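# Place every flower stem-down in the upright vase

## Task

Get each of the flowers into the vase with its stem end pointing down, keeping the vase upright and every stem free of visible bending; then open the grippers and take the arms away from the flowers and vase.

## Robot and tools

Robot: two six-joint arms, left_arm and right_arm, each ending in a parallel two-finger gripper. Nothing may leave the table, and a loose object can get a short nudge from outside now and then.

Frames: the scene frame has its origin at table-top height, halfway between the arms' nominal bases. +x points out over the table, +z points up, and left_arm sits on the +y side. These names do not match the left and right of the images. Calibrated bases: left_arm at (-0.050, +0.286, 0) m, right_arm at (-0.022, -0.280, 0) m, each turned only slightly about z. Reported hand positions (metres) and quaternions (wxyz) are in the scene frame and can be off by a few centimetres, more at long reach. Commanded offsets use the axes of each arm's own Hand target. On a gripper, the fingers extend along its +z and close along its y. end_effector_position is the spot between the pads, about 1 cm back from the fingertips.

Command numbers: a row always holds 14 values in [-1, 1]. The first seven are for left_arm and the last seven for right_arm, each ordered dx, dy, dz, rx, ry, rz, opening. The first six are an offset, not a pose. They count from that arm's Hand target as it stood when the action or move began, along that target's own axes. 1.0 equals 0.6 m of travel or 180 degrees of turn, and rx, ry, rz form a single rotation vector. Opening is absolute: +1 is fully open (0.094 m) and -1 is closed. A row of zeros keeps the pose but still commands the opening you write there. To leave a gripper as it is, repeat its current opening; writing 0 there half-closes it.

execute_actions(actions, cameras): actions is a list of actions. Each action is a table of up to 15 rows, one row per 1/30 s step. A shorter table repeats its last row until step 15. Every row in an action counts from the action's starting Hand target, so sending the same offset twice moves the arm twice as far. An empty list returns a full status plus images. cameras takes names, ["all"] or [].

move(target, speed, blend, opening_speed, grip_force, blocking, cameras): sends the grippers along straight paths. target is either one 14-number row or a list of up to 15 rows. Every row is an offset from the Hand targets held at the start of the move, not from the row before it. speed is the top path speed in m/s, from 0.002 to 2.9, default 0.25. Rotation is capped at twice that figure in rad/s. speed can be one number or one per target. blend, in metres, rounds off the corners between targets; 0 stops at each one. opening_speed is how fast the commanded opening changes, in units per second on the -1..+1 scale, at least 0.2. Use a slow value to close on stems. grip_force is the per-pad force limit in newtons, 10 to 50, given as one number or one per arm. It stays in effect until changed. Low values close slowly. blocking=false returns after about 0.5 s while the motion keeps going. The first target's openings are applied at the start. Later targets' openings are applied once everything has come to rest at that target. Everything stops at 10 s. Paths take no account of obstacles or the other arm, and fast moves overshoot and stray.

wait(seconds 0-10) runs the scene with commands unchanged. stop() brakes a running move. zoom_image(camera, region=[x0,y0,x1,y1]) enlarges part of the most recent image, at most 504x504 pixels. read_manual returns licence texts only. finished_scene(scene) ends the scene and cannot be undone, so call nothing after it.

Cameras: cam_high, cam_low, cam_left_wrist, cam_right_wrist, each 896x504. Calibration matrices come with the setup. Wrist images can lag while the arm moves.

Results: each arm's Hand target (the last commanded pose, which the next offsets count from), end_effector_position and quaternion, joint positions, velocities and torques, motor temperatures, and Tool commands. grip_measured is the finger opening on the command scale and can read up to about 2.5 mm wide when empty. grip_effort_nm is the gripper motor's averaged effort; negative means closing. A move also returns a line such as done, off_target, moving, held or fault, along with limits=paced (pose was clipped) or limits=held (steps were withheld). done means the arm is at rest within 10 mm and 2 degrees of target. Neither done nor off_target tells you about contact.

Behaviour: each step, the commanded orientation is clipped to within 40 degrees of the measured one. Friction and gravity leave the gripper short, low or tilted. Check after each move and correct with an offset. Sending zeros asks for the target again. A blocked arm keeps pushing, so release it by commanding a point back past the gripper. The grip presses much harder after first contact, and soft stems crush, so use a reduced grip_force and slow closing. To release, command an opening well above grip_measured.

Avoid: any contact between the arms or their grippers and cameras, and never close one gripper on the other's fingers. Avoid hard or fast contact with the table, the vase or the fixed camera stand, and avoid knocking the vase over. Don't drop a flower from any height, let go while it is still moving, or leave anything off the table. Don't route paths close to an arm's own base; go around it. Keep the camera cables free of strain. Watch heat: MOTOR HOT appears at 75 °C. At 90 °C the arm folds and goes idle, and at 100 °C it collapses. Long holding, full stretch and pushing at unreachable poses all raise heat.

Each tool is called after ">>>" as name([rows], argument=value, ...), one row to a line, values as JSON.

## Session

>>> execute_actions(actions=[])

>>> zoom_image(camera="cam_low", region=[160, 230, 660, 430])

>>> zoom_image(camera="cam_high", region=[230, 180, 530, 504])

Scene clock: 0.00 s.
left_arm: end_effector_position=(+0.3429, +0.2774, +0.0798) grip_measured=+1.000 grip_effort_nm=n/a end_effector_quat_wxyz=(+0.555, -0.001, +0.831, +0.022) | right_arm: end_effector_position=(+0.3663, -0.2678, +0.0974) grip_measured=+1.000 grip_effort_nm=n/a end_effector_quat_wxyz=(+0.602, -0.018, +0.798, +0.028)
Joint positions: left_arm=[-0.019 1.548 0.375 0.78 -0.097 -0.001 0.094] | right_arm=[-0.027 1.547 0.309 0.96 -0.065 0.005 0.094]
Joint velocities: within noise
Joint torques (N m): no reading
Motor temperatures (°C): left_arm=[34 42 43 48 33 32 31] | right_arm=[32 40 38 41 33 34 31]
Heat: left arm: 48 °C; right arm: 41 °C.
Hand target: left_arm +0.3457, +0.2772, +0.0861; +0.563, -0.001, +0.826, +0.022 | right_arm +0.3697, -0.2677, +0.1062; +0.612, -0.019, +0.790, +0.028
Tool commands: left_gripper/opening=+1.0 right_gripper/opening=+1.0
camera_calibration:
cam_left_wrist: T_world_to_cam=[[0.0054699, -0.997678, 0.0678825, 0.263787], [-0.726736, -0.0505956, -0.68505, 0.354167], [0.686895, -0.0455855, -0.725326, -0.0456191], [0, 0, 0, 1]] pos_world=[0.287278, 0.279015, 0.191627]
cam_right_wrist: T_world_to_cam=[[0.0520773, -0.997807, 0.0408582, -0.290313], [-0.652558, -0.0649718, -0.754948, 0.327607], [0.755947, 0.0126534, -0.65451, -0.0915627], [0, 0, 0, 1]] pos_world=[0.298118, -0.267232, 0.19926]

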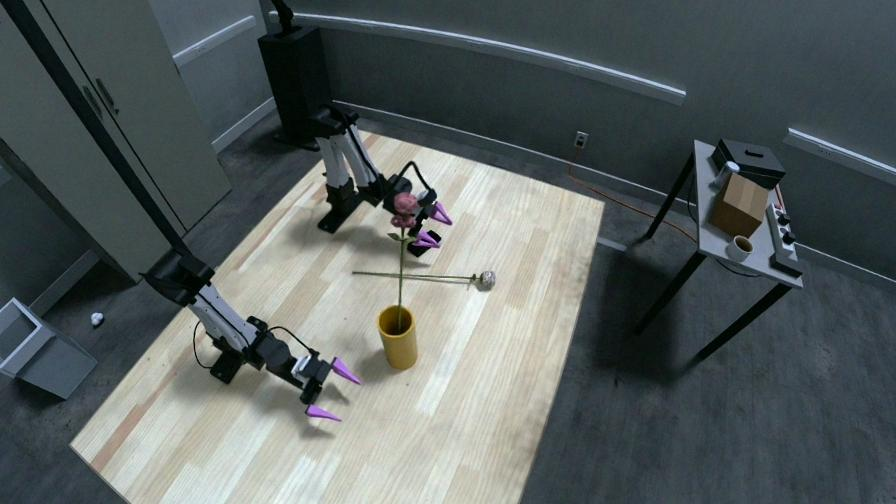

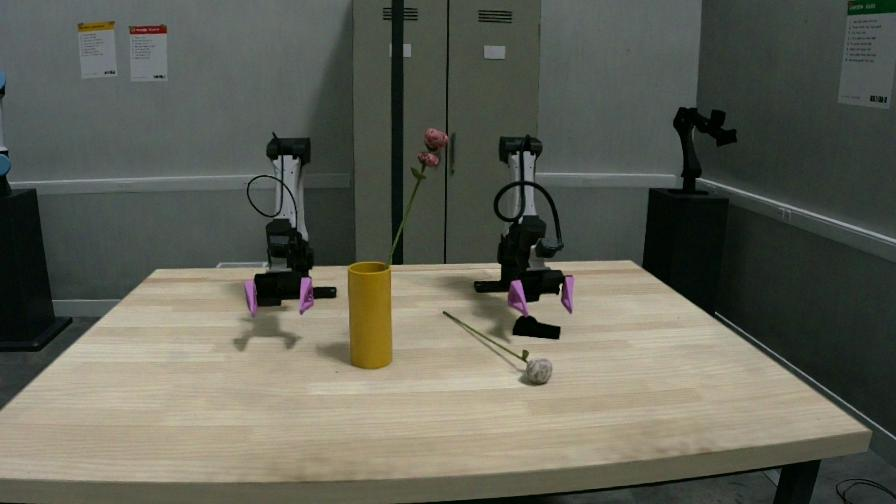

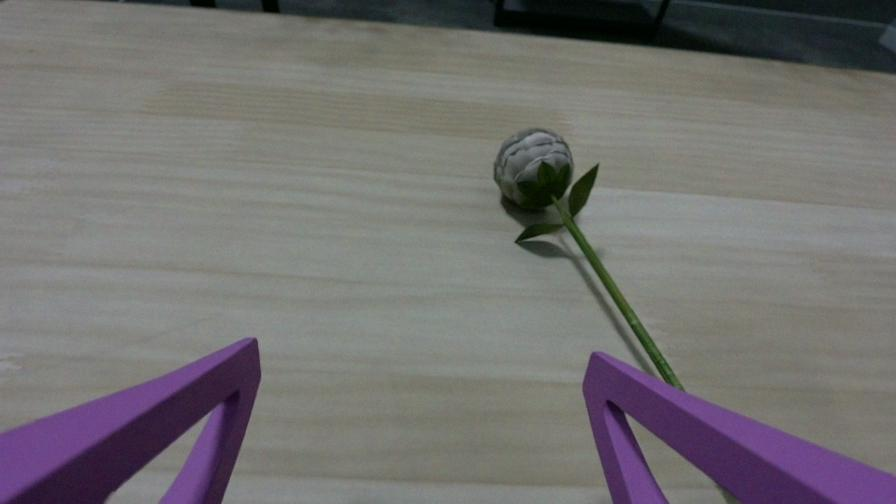

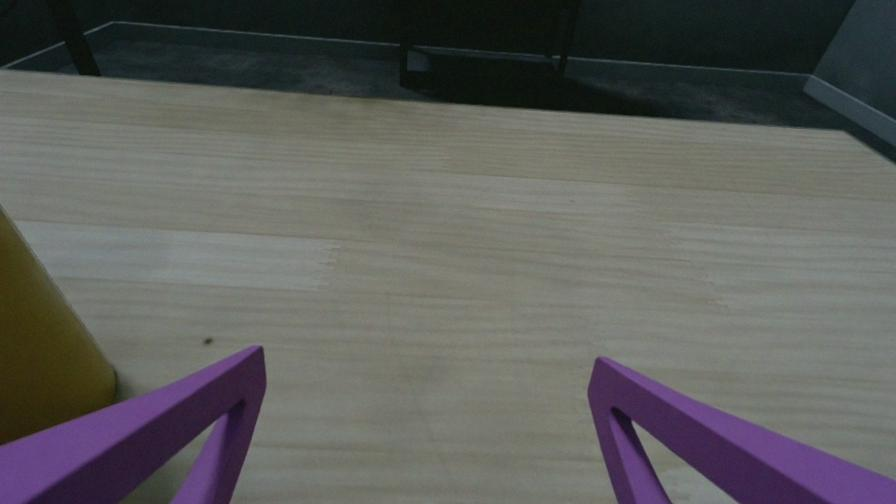

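Scaled by 1.008 from the camera's 896x504 image, which has a finer 1280x720 frame.

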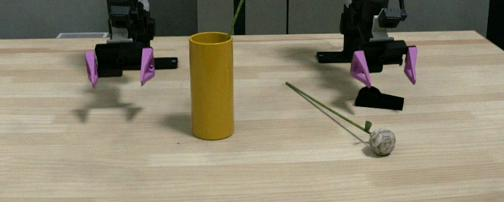

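Scaled by 1.556 from the camera's 896x504 image, which has a finer 1280x720 frame.

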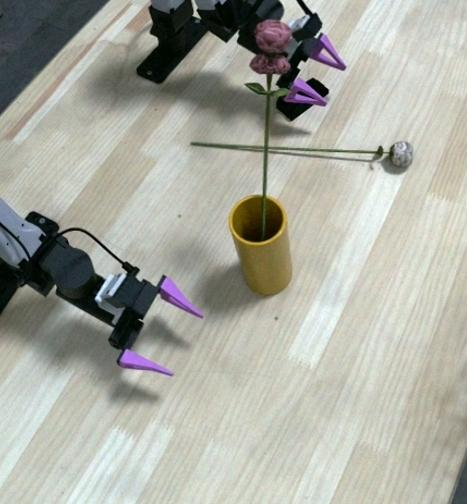

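>>> move(target=[-0.0437, -0.1907, 0.0298, -0.0567, 0.3245, -0.0877, -0.4, 0, 0, 0, 0, 0, 0, 1], speed=0.45, cameras=["cam_low", "cam_high", "cam_left_wrist"])

Scene clock: 29.87 s.
left_arm: end_effector_position=(+0.3712, +0.1669, +0.0972) grip_measured=-0.398 grip_effort_nm=-0.12 end_effector_quat_wxyz=(+0.083, -0.163, +0.983, +0.020) | right_arm: end_effector_position=(+0.3663, -0.2678, +0.0974) grip_measured=+1.000 grip_effort_nm=-0.01 end_effector_quat_wxyz=(+0.602, -0.018, +0.798, +0.028)
Joint positions: left_arm=[-0.274 2.1 1.862 -1.205 -0.112 -0.64 0.028] | right_arm=[-0.027 1.547 0.309 0.96 -0.065 0.005 0.094]
Joint torques (N m): left_arm=[0.02 -9.06 8.95 0.5 0.04 -0.19] | right_arm=[0.01 -4.49 7.39 2.02 -0.06 0]
Motor temperatures (°C): left_arm=[34 45 46 54 33 32 31] | right_arm=[32 42 40 46 33 33 31]
Heat: left arm: 54 °C; right arm: 46 °C.
Hand target: left_arm +0.3750, +0.1629, +0.1000; +0.086, -0.168, +0.982, +0.014 | right_arm +0.3697, -0.2677, +0.1062; +0.612, -0.019, +0.790, +0.028
Off the commanded pose: left_arm 0.006 m, 1 deg | right_arm 0.009 m, 2 deg.
move: done
camera_calibration:
cam_left_wrist: T_world_to_cam=[[0.394655, -0.916839, 0.0604457, -0.00506797], [-0.895078, -0.36876, 0.250701, 0.405805], [-0.207562, -0.153044, -0.966176, 0.315895], [0, 0, 0, 1]] pos_world=[0.430795, 0.193344, 0.203781]
Images, in order (width x height): cam_high 896x504, cam_low 896x504, cam_left_wrist 896x504.

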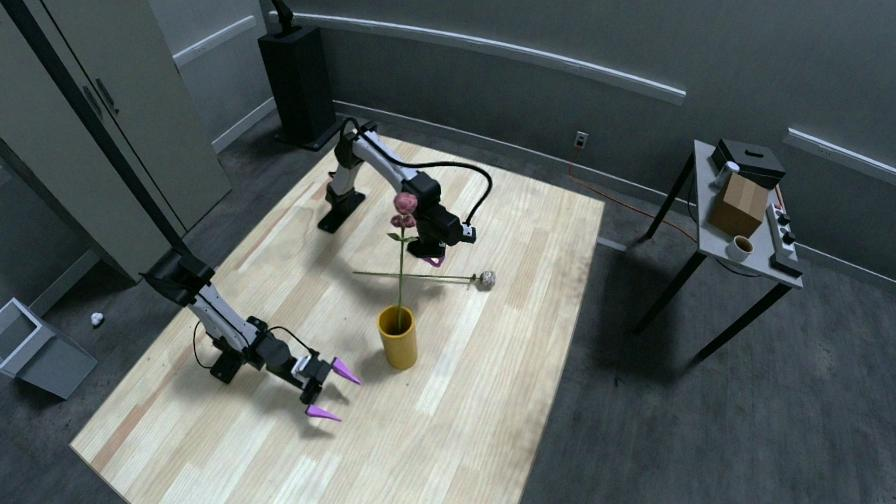

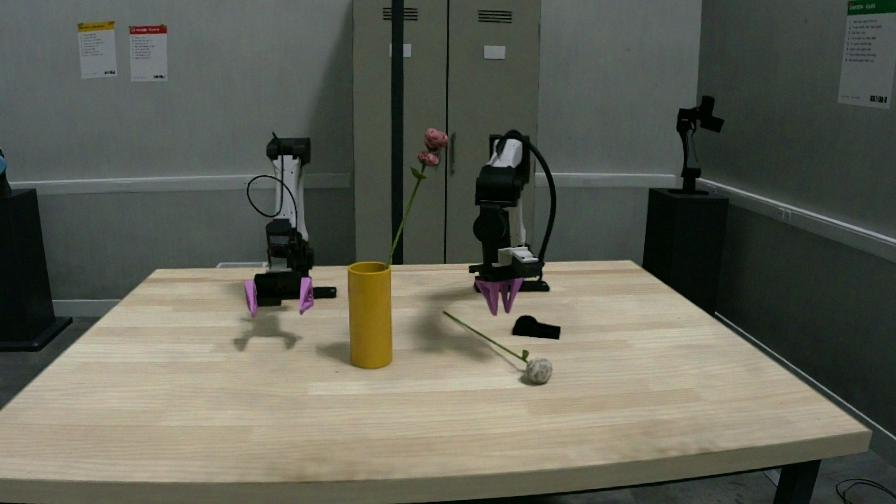

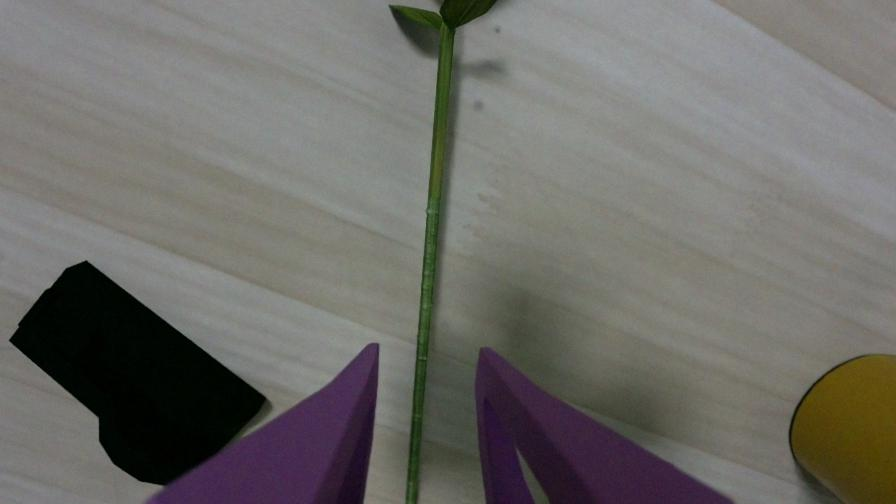

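>>> move([
  [0.0203, 0, 0.1149, 0, 0, 0, -0.4, 0, 0, 0, 0, 0, 0, 1],
  [0.0272, 0.001, 0.1543, 0, 0, 0, -0.4, 0, 0, 0, 0, 0, 0, 1],
  [0.0272, 0.001, 0.1543, 0, 0, 0, -1, 0, 0, 0, 0, 0, 0, 1],
  [0.0127, 0, 0.0722, 0, 0, 0, -1, 0, 0, 0, 0, 0, 0, 1],
  [-0.0502, 0.1203, -0.6003, 0.1348, -0.4734, 0.0997, -1, 0, 0, 0, 0, 0, 0, 1],
], speed=[0.25, 0.08, 0.08, 0.25, 0.4], blend=[0.01, 0, 0, 0.02, 0], grip_force=[30, 50], cameras=["cam_low", "cam_high", "cam_left_wrist"])

Scene clock: 53.07 s.
left_arm: end_effector_position=(+0.3191, +0.2185, +0.4552) grip_measured=-0.910 grip_effort_nm=-0.67 end_effector_quat_wxyz=(+0.739, +0.042, +0.670, -0.058) | right_arm: end_effector_position=(+0.3663, -0.2678, +0.0974) grip_measured=+1.000 grip_effort_nm=-0.01 end_effector_quat_wxyz=(+0.602, -0.018, +0.798, +0.028)
Joint positions: left_arm=[-0.168 1.063 1.173 -0.011 -0.073 -0.008 0.004] | right_arm=[-0.027 1.547 0.309 0.96 -0.065 0.005 0.094]
Joint torques (N m): left_arm=[1.02 -2.41 7.12 2.19 0.08 0.09] | right_arm=[0.01 -4.51 7.39 2.02 -0.06 0]
Motor temperatures (°C): left_arm=[34 50 48 50 33 32 31] | right_arm=[32 43 41 47 33 33 31]
Heat: left arm: 50 °C; right arm: 47 °C.
Hand target: left_arm +0.3201, +0.2203, +0.4600; +0.747, +0.046, +0.661, -0.052 | right_arm +0.3697, -0.2677, +0.1062; +0.612, -0.019, +0.790, +0.028
Off the commanded pose: left_arm 0.005 m, 2 deg | right_arm 0.009 m, 2 deg.
grip_force (N): 30, 50
move: done
camera_calibration:
cam_left_wrist: T_world_to_cam=[[-0.20716, -0.973471, 0.0971513, 0.228858], [-0.326127, -0.0249082, -0.944998, 0.57602], [0.922348, -0.227449, -0.312315, 0.0169124], [0, 0, 0, 1]] pos_world=[0.219667, 0.240981, 0.527385]
Images, in order (width x height): cam_high 896x504, cam_low 896x504, cam_left_wrist 896x504.

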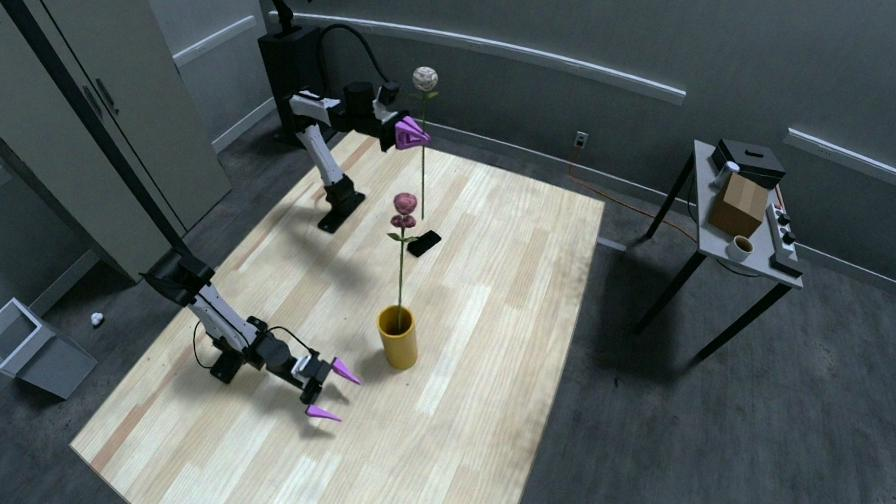

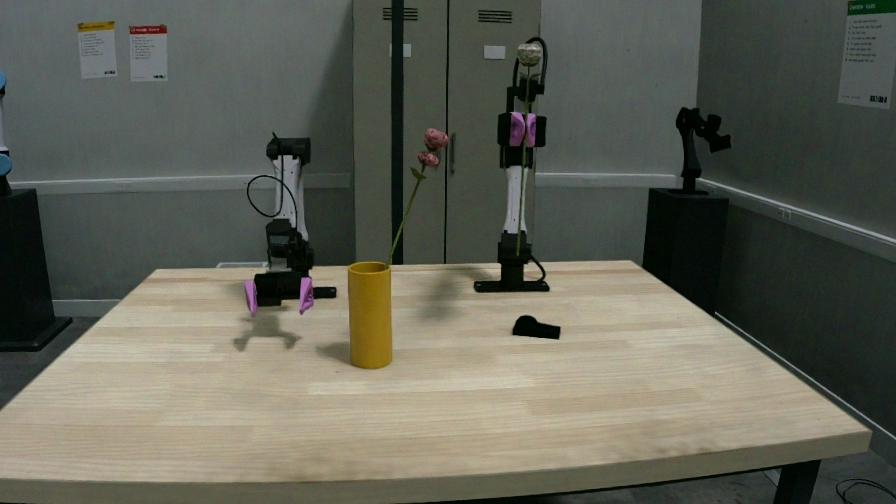

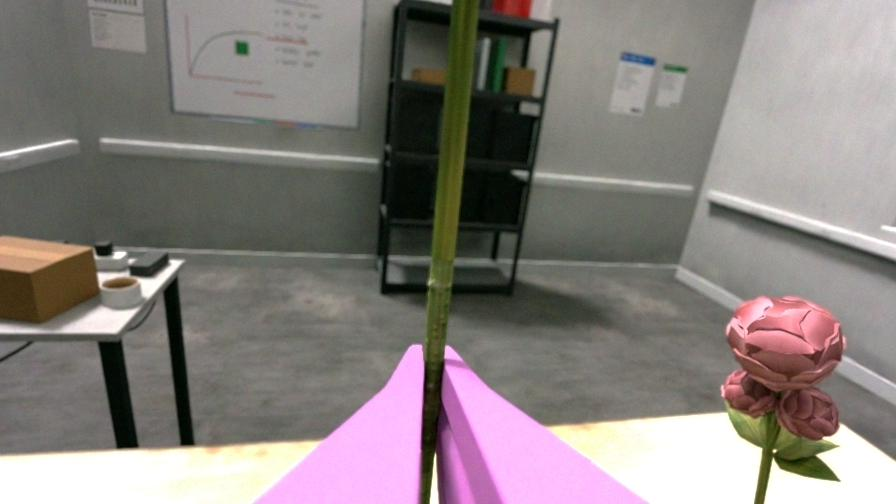

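>>> move([
  [-0.0606,-0.3162,-0.0836,0.1764,0,-0.0217,-1,0,0,0,0,0,0,1],
  [-0.0168,-0.4974,0.2046,0.0386,0,-0.0047,-1,0,0,0,0,0,0,1],
], speed=0.35, blend=[0.05,0], cameras=["all"])

Scene clock: 65.20 s.
left_arm: end_effector_position=(+0.4010, -0.0915, +0.4752) grip_measured=-0.910 grip_effort_nm=-0.67 end_effector_quat_wxyz=(+0.735, +0.093, +0.664, -0.096) | right_arm: end_effector_position=(+0.3663, -0.2678, +0.0974) grip_measured=+1.000 grip_effort_nm=-0.01 end_effector_quat_wxyz=(+0.602, -0.018, +0.798, +0.028)
Joint positions: left_arm=[-0.816 1.997 2.143 -0.026 -0.59 0.077 0.004] | right_arm=[-0.027 1.547 0.309 0.96 -0.065 0.005 0.094]
Joint torques (N m): left_arm=[-0.57 -8.98 9.28 1.87 -0.11 0.03] | right_arm=[-0.01 -4.49 7.39 2.02 -0.06 0]
Heat: left arm: 53 °C; right arm: 48 °C.
Hand target: left_arm +0.3981, -0.0920, +0.4850; +0.743, +0.086, +0.657, -0.098 | right_arm +0.3697, -0.2677, +0.1062; +0.612, -0.019, +0.790, +0.028
Off the commanded pose: left_arm 0.010 m, 1 deg | right_arm 0.009 m, 2 deg.
grip_force (N): 30, 50
move: done
camera_calibration:
cam_left_wrist: T_world_to_cam=[[-0.328562, -0.941667, 0.0728676, 0.00530314], [-0.319762, 0.0383109, -0.946723, 0.617836], [0.888707, -0.334357, -0.313697, -0.118517], [0, 0, 0, 1]] pos_world=[0.30463, -0.0583032, 0.547354]
cam_right_wrist: T_world_to_cam=[[0.0520773, -0.997807, 0.0408582, -0.290313], [-0.652558, -0.0649718, -0.754948, 0.327607], [0.755947, 0.0126534, -0.65451, -0.0915627], [0, 0, 0, 1]] pos_world=[0.298118, -0.267232, 0.19926]

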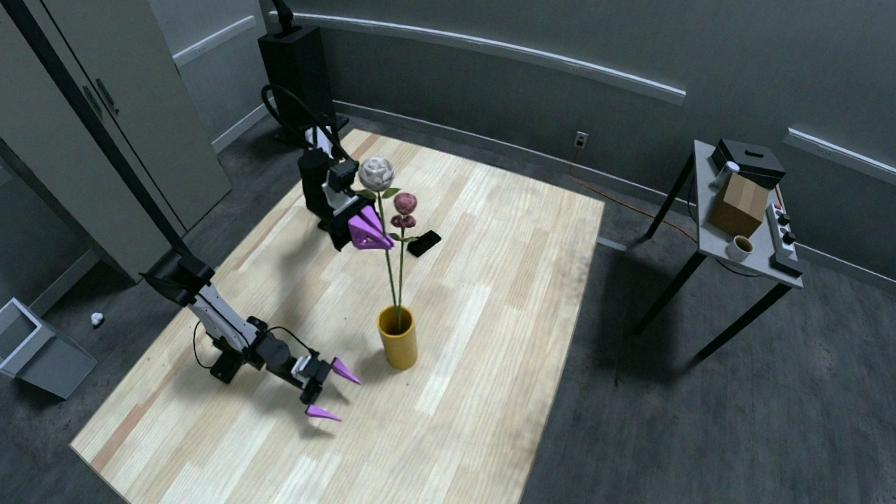

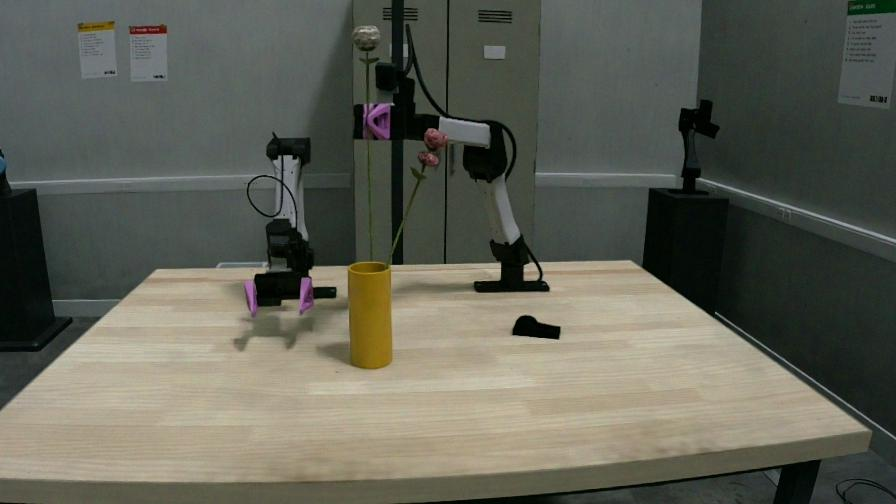

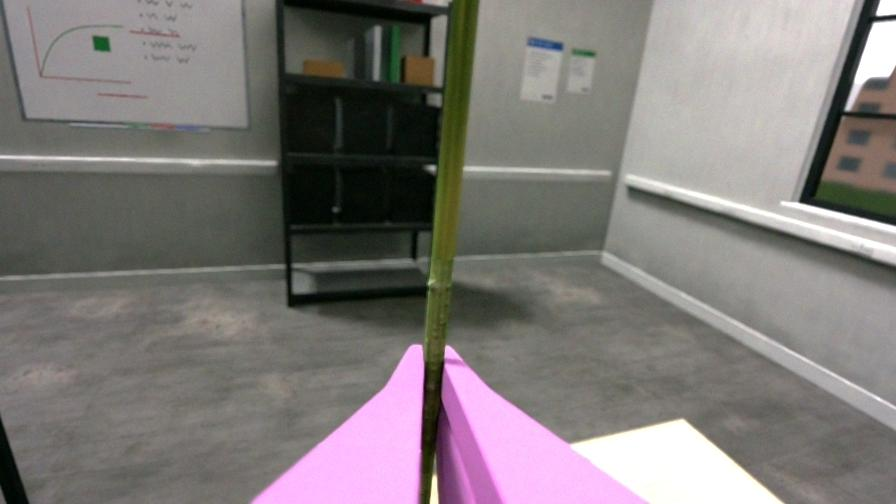

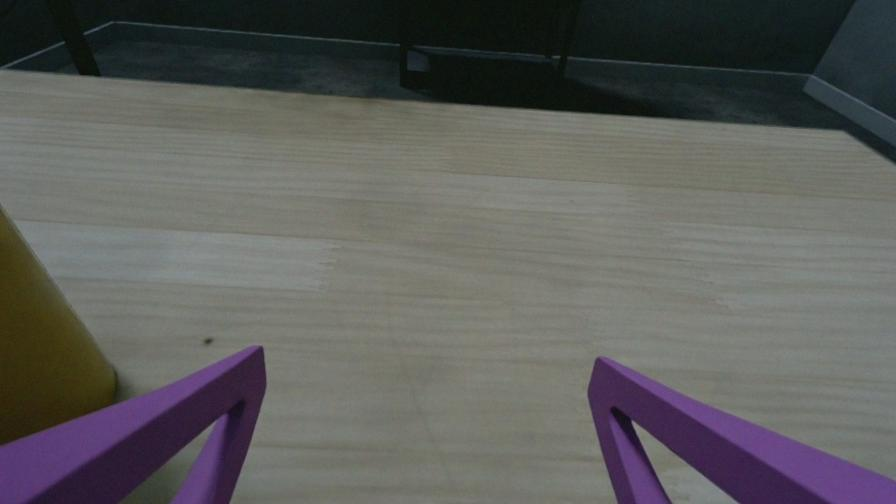

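>>> zoom_image(camera="cam_high", region=[340, 240, 460, 380])

>>> zoom_image(camera="cam_low", region=[320, 200, 440, 300])

Scaled by 3.600 from the camera's 896x504 image, which has a finer 1280x720 frame.

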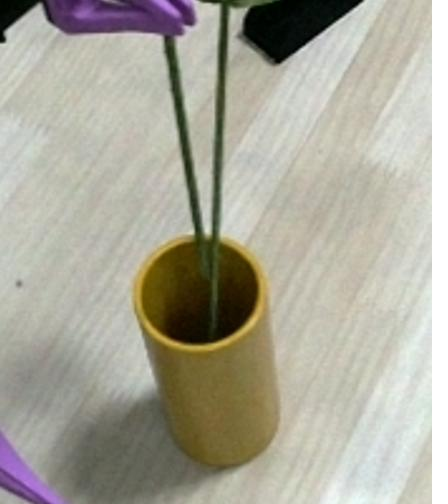

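Scaled by 4.200 from the camera's 896x504 image, which has a finer 1280x720 frame.

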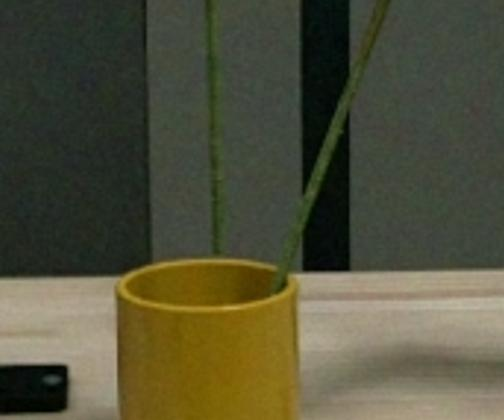

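>>> move(target=[0.3328,0.0043,-0.0247,0,0,0,-1,0,0,0,0,0,0,1], speed=0.18, cameras=["cam_high","cam_low"])

Scene clock: 92.43 s.
left_arm: end_effector_position=(+0.4059, -0.0939, +0.2857) grip_measured=-0.910 grip_effort_nm=-0.67 end_effector_quat_wxyz=(+0.739, +0.088, +0.661, -0.097) | right_arm: end_effector_position=(+0.3663, -0.2678, +0.0974) grip_measured=+1.000 grip_effort_nm=-0.01 end_effector_quat_wxyz=(+0.602, -0.018, +0.798, +0.028)
Joint positions: left_arm=[-0.813 2.022 1.396 0.761 -0.592 0.077 0.004] | right_arm=[-0.027 1.547 0.309 0.96 -0.065 0.005 0.094]
Joint torques (N m): left_arm=[1.01 -9.16 7.08 1.94 0.12 -0.01] | right_arm=[0.01 -4.51 7.38 2.02 -0.06 0]
Motor temperatures (°C): left_arm=[34 52 49 55 33 32 31] | right_arm=[32 43 42 48 32 33 31]
Heat: left arm: 55 °C; right arm: 48 °C.
Hand target: left_arm +0.4080, -0.0921, +0.2850; +0.743, +0.086, +0.657, -0.098 | right_arm +0.3697, -0.2677, +0.1062; +0.612, -0.019, +0.790, +0.028
Off the commanded pose: left_arm 0.003 m, 1 deg | right_arm 0.009 m, 2 deg.
grip_force (N): 30, 50
move: done
Images, in order (width x height): cam_high 896x504, cam_low 896x504.

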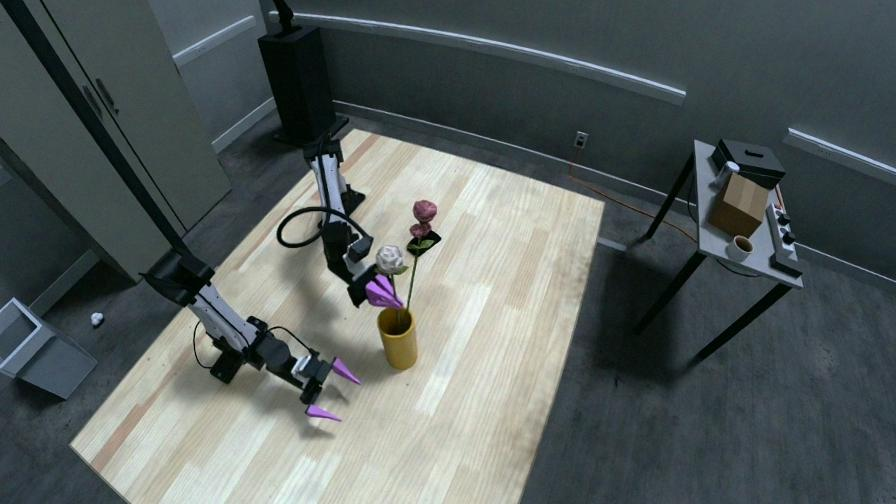

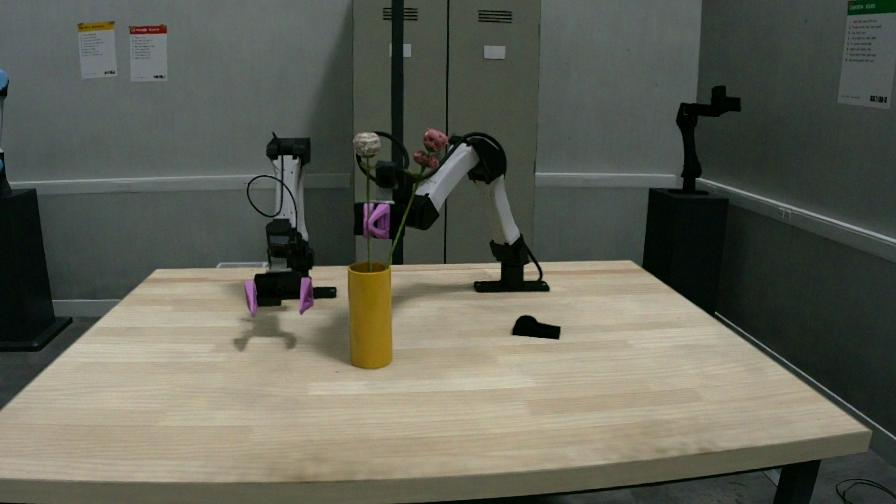

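>>> move([
  [0,0,0,0,0,0,-0.6,0,0,0,0,0,0,1],
  [-0.03,0,-0.32,0,0,0,-0.6,0,0,0,0,0,0,1],
], speed=0.3, opening_speed=0.8, cameras=["cam_high","cam_low","cam_left_wrist"])

Scene clock: 102.40 s.
left_arm: end_effector_position=(+0.2245, -0.0460, +0.2728) grip_measured=-0.602 grip_effort_nm=0.10 end_effector_quat_wxyz=(+0.738, +0.094, +0.661, -0.093) | right_arm: end_effector_position=(+0.3663, -0.2678, +0.0974) grip_measured=+1.000 grip_effort_nm=-0.01 end_effector_quat_wxyz=(+0.602, -0.018, +0.798, +0.028)
Joint positions: left_arm=[-1.166 1.575 0.761 0.997 -0.937 0.164 0.019] | right_arm=[-0.027 1.547 0.309 0.96 -0.065 0.005 0.094]
Joint torques (N m): left_arm=[0.06 -7.23 6.11 1.75 0.03 -0.03] | right_arm=[0.01 -4.51 7.39 2.01 -0.06 0]
Motor temperatures (°C): left_arm=[34 53 50 56 33 32 31] | right_arm=[32 43 42 49 32 33 31]
Heat: left arm: 56 °C; right arm: 49 °C.
Hand target: left_arm +0.2219, -0.0422, +0.2794; +0.743, +0.086, +0.657, -0.098 | right_arm +0.3697, -0.2677, +0.1062; +0.612, -0.019, +0.790, +0.028
Off the commanded pose: left_arm 0.008 m, 1 deg | right_arm 0.009 m, 2 deg.
grip_force (N): 30, 50
move: done
camera_calibration:
cam_left_wrist: T_world_to_cam=[[-0.325989, -0.943105, 0.0654552, 0.00626787], [-0.310904, 0.0415642, -0.949532, 0.367046], [0.892788, -0.329887, -0.306764, -0.0126232], [0, 0, 0, 1]] pos_world=[0.127429, -0.0135089, 0.34424]
Images, in order (width x height): cam_high 896x504, cam_low 896x504, cam_left_wrist 896x504.

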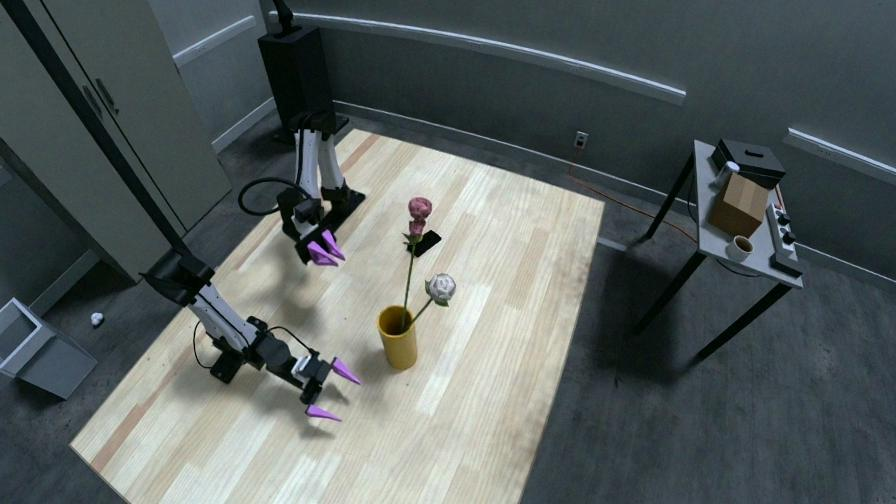

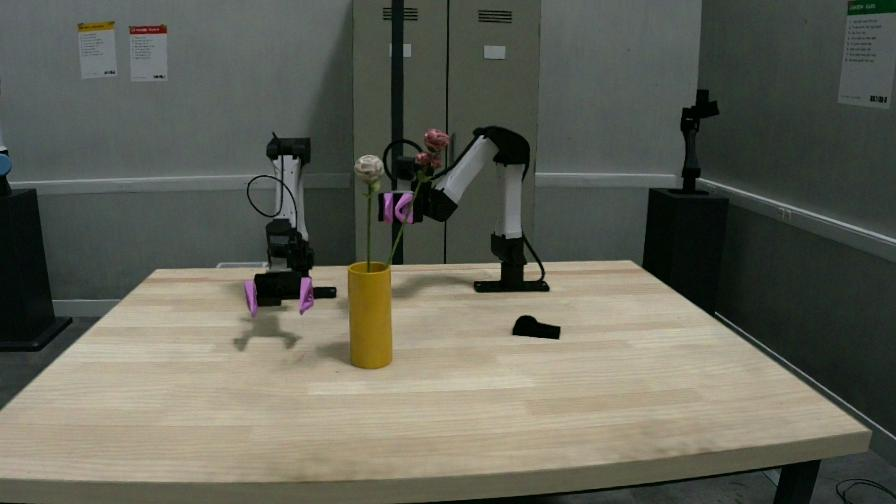

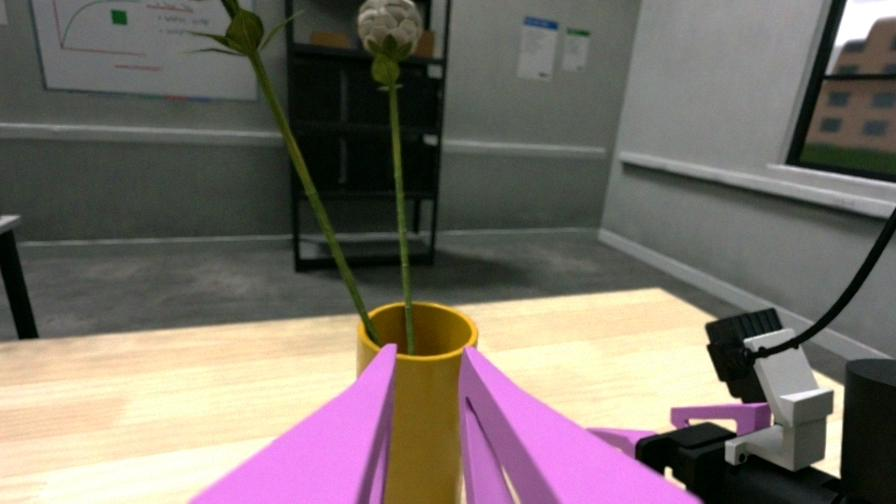

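>>> finished_scene(scene=2)

The scene is finished: the task was done.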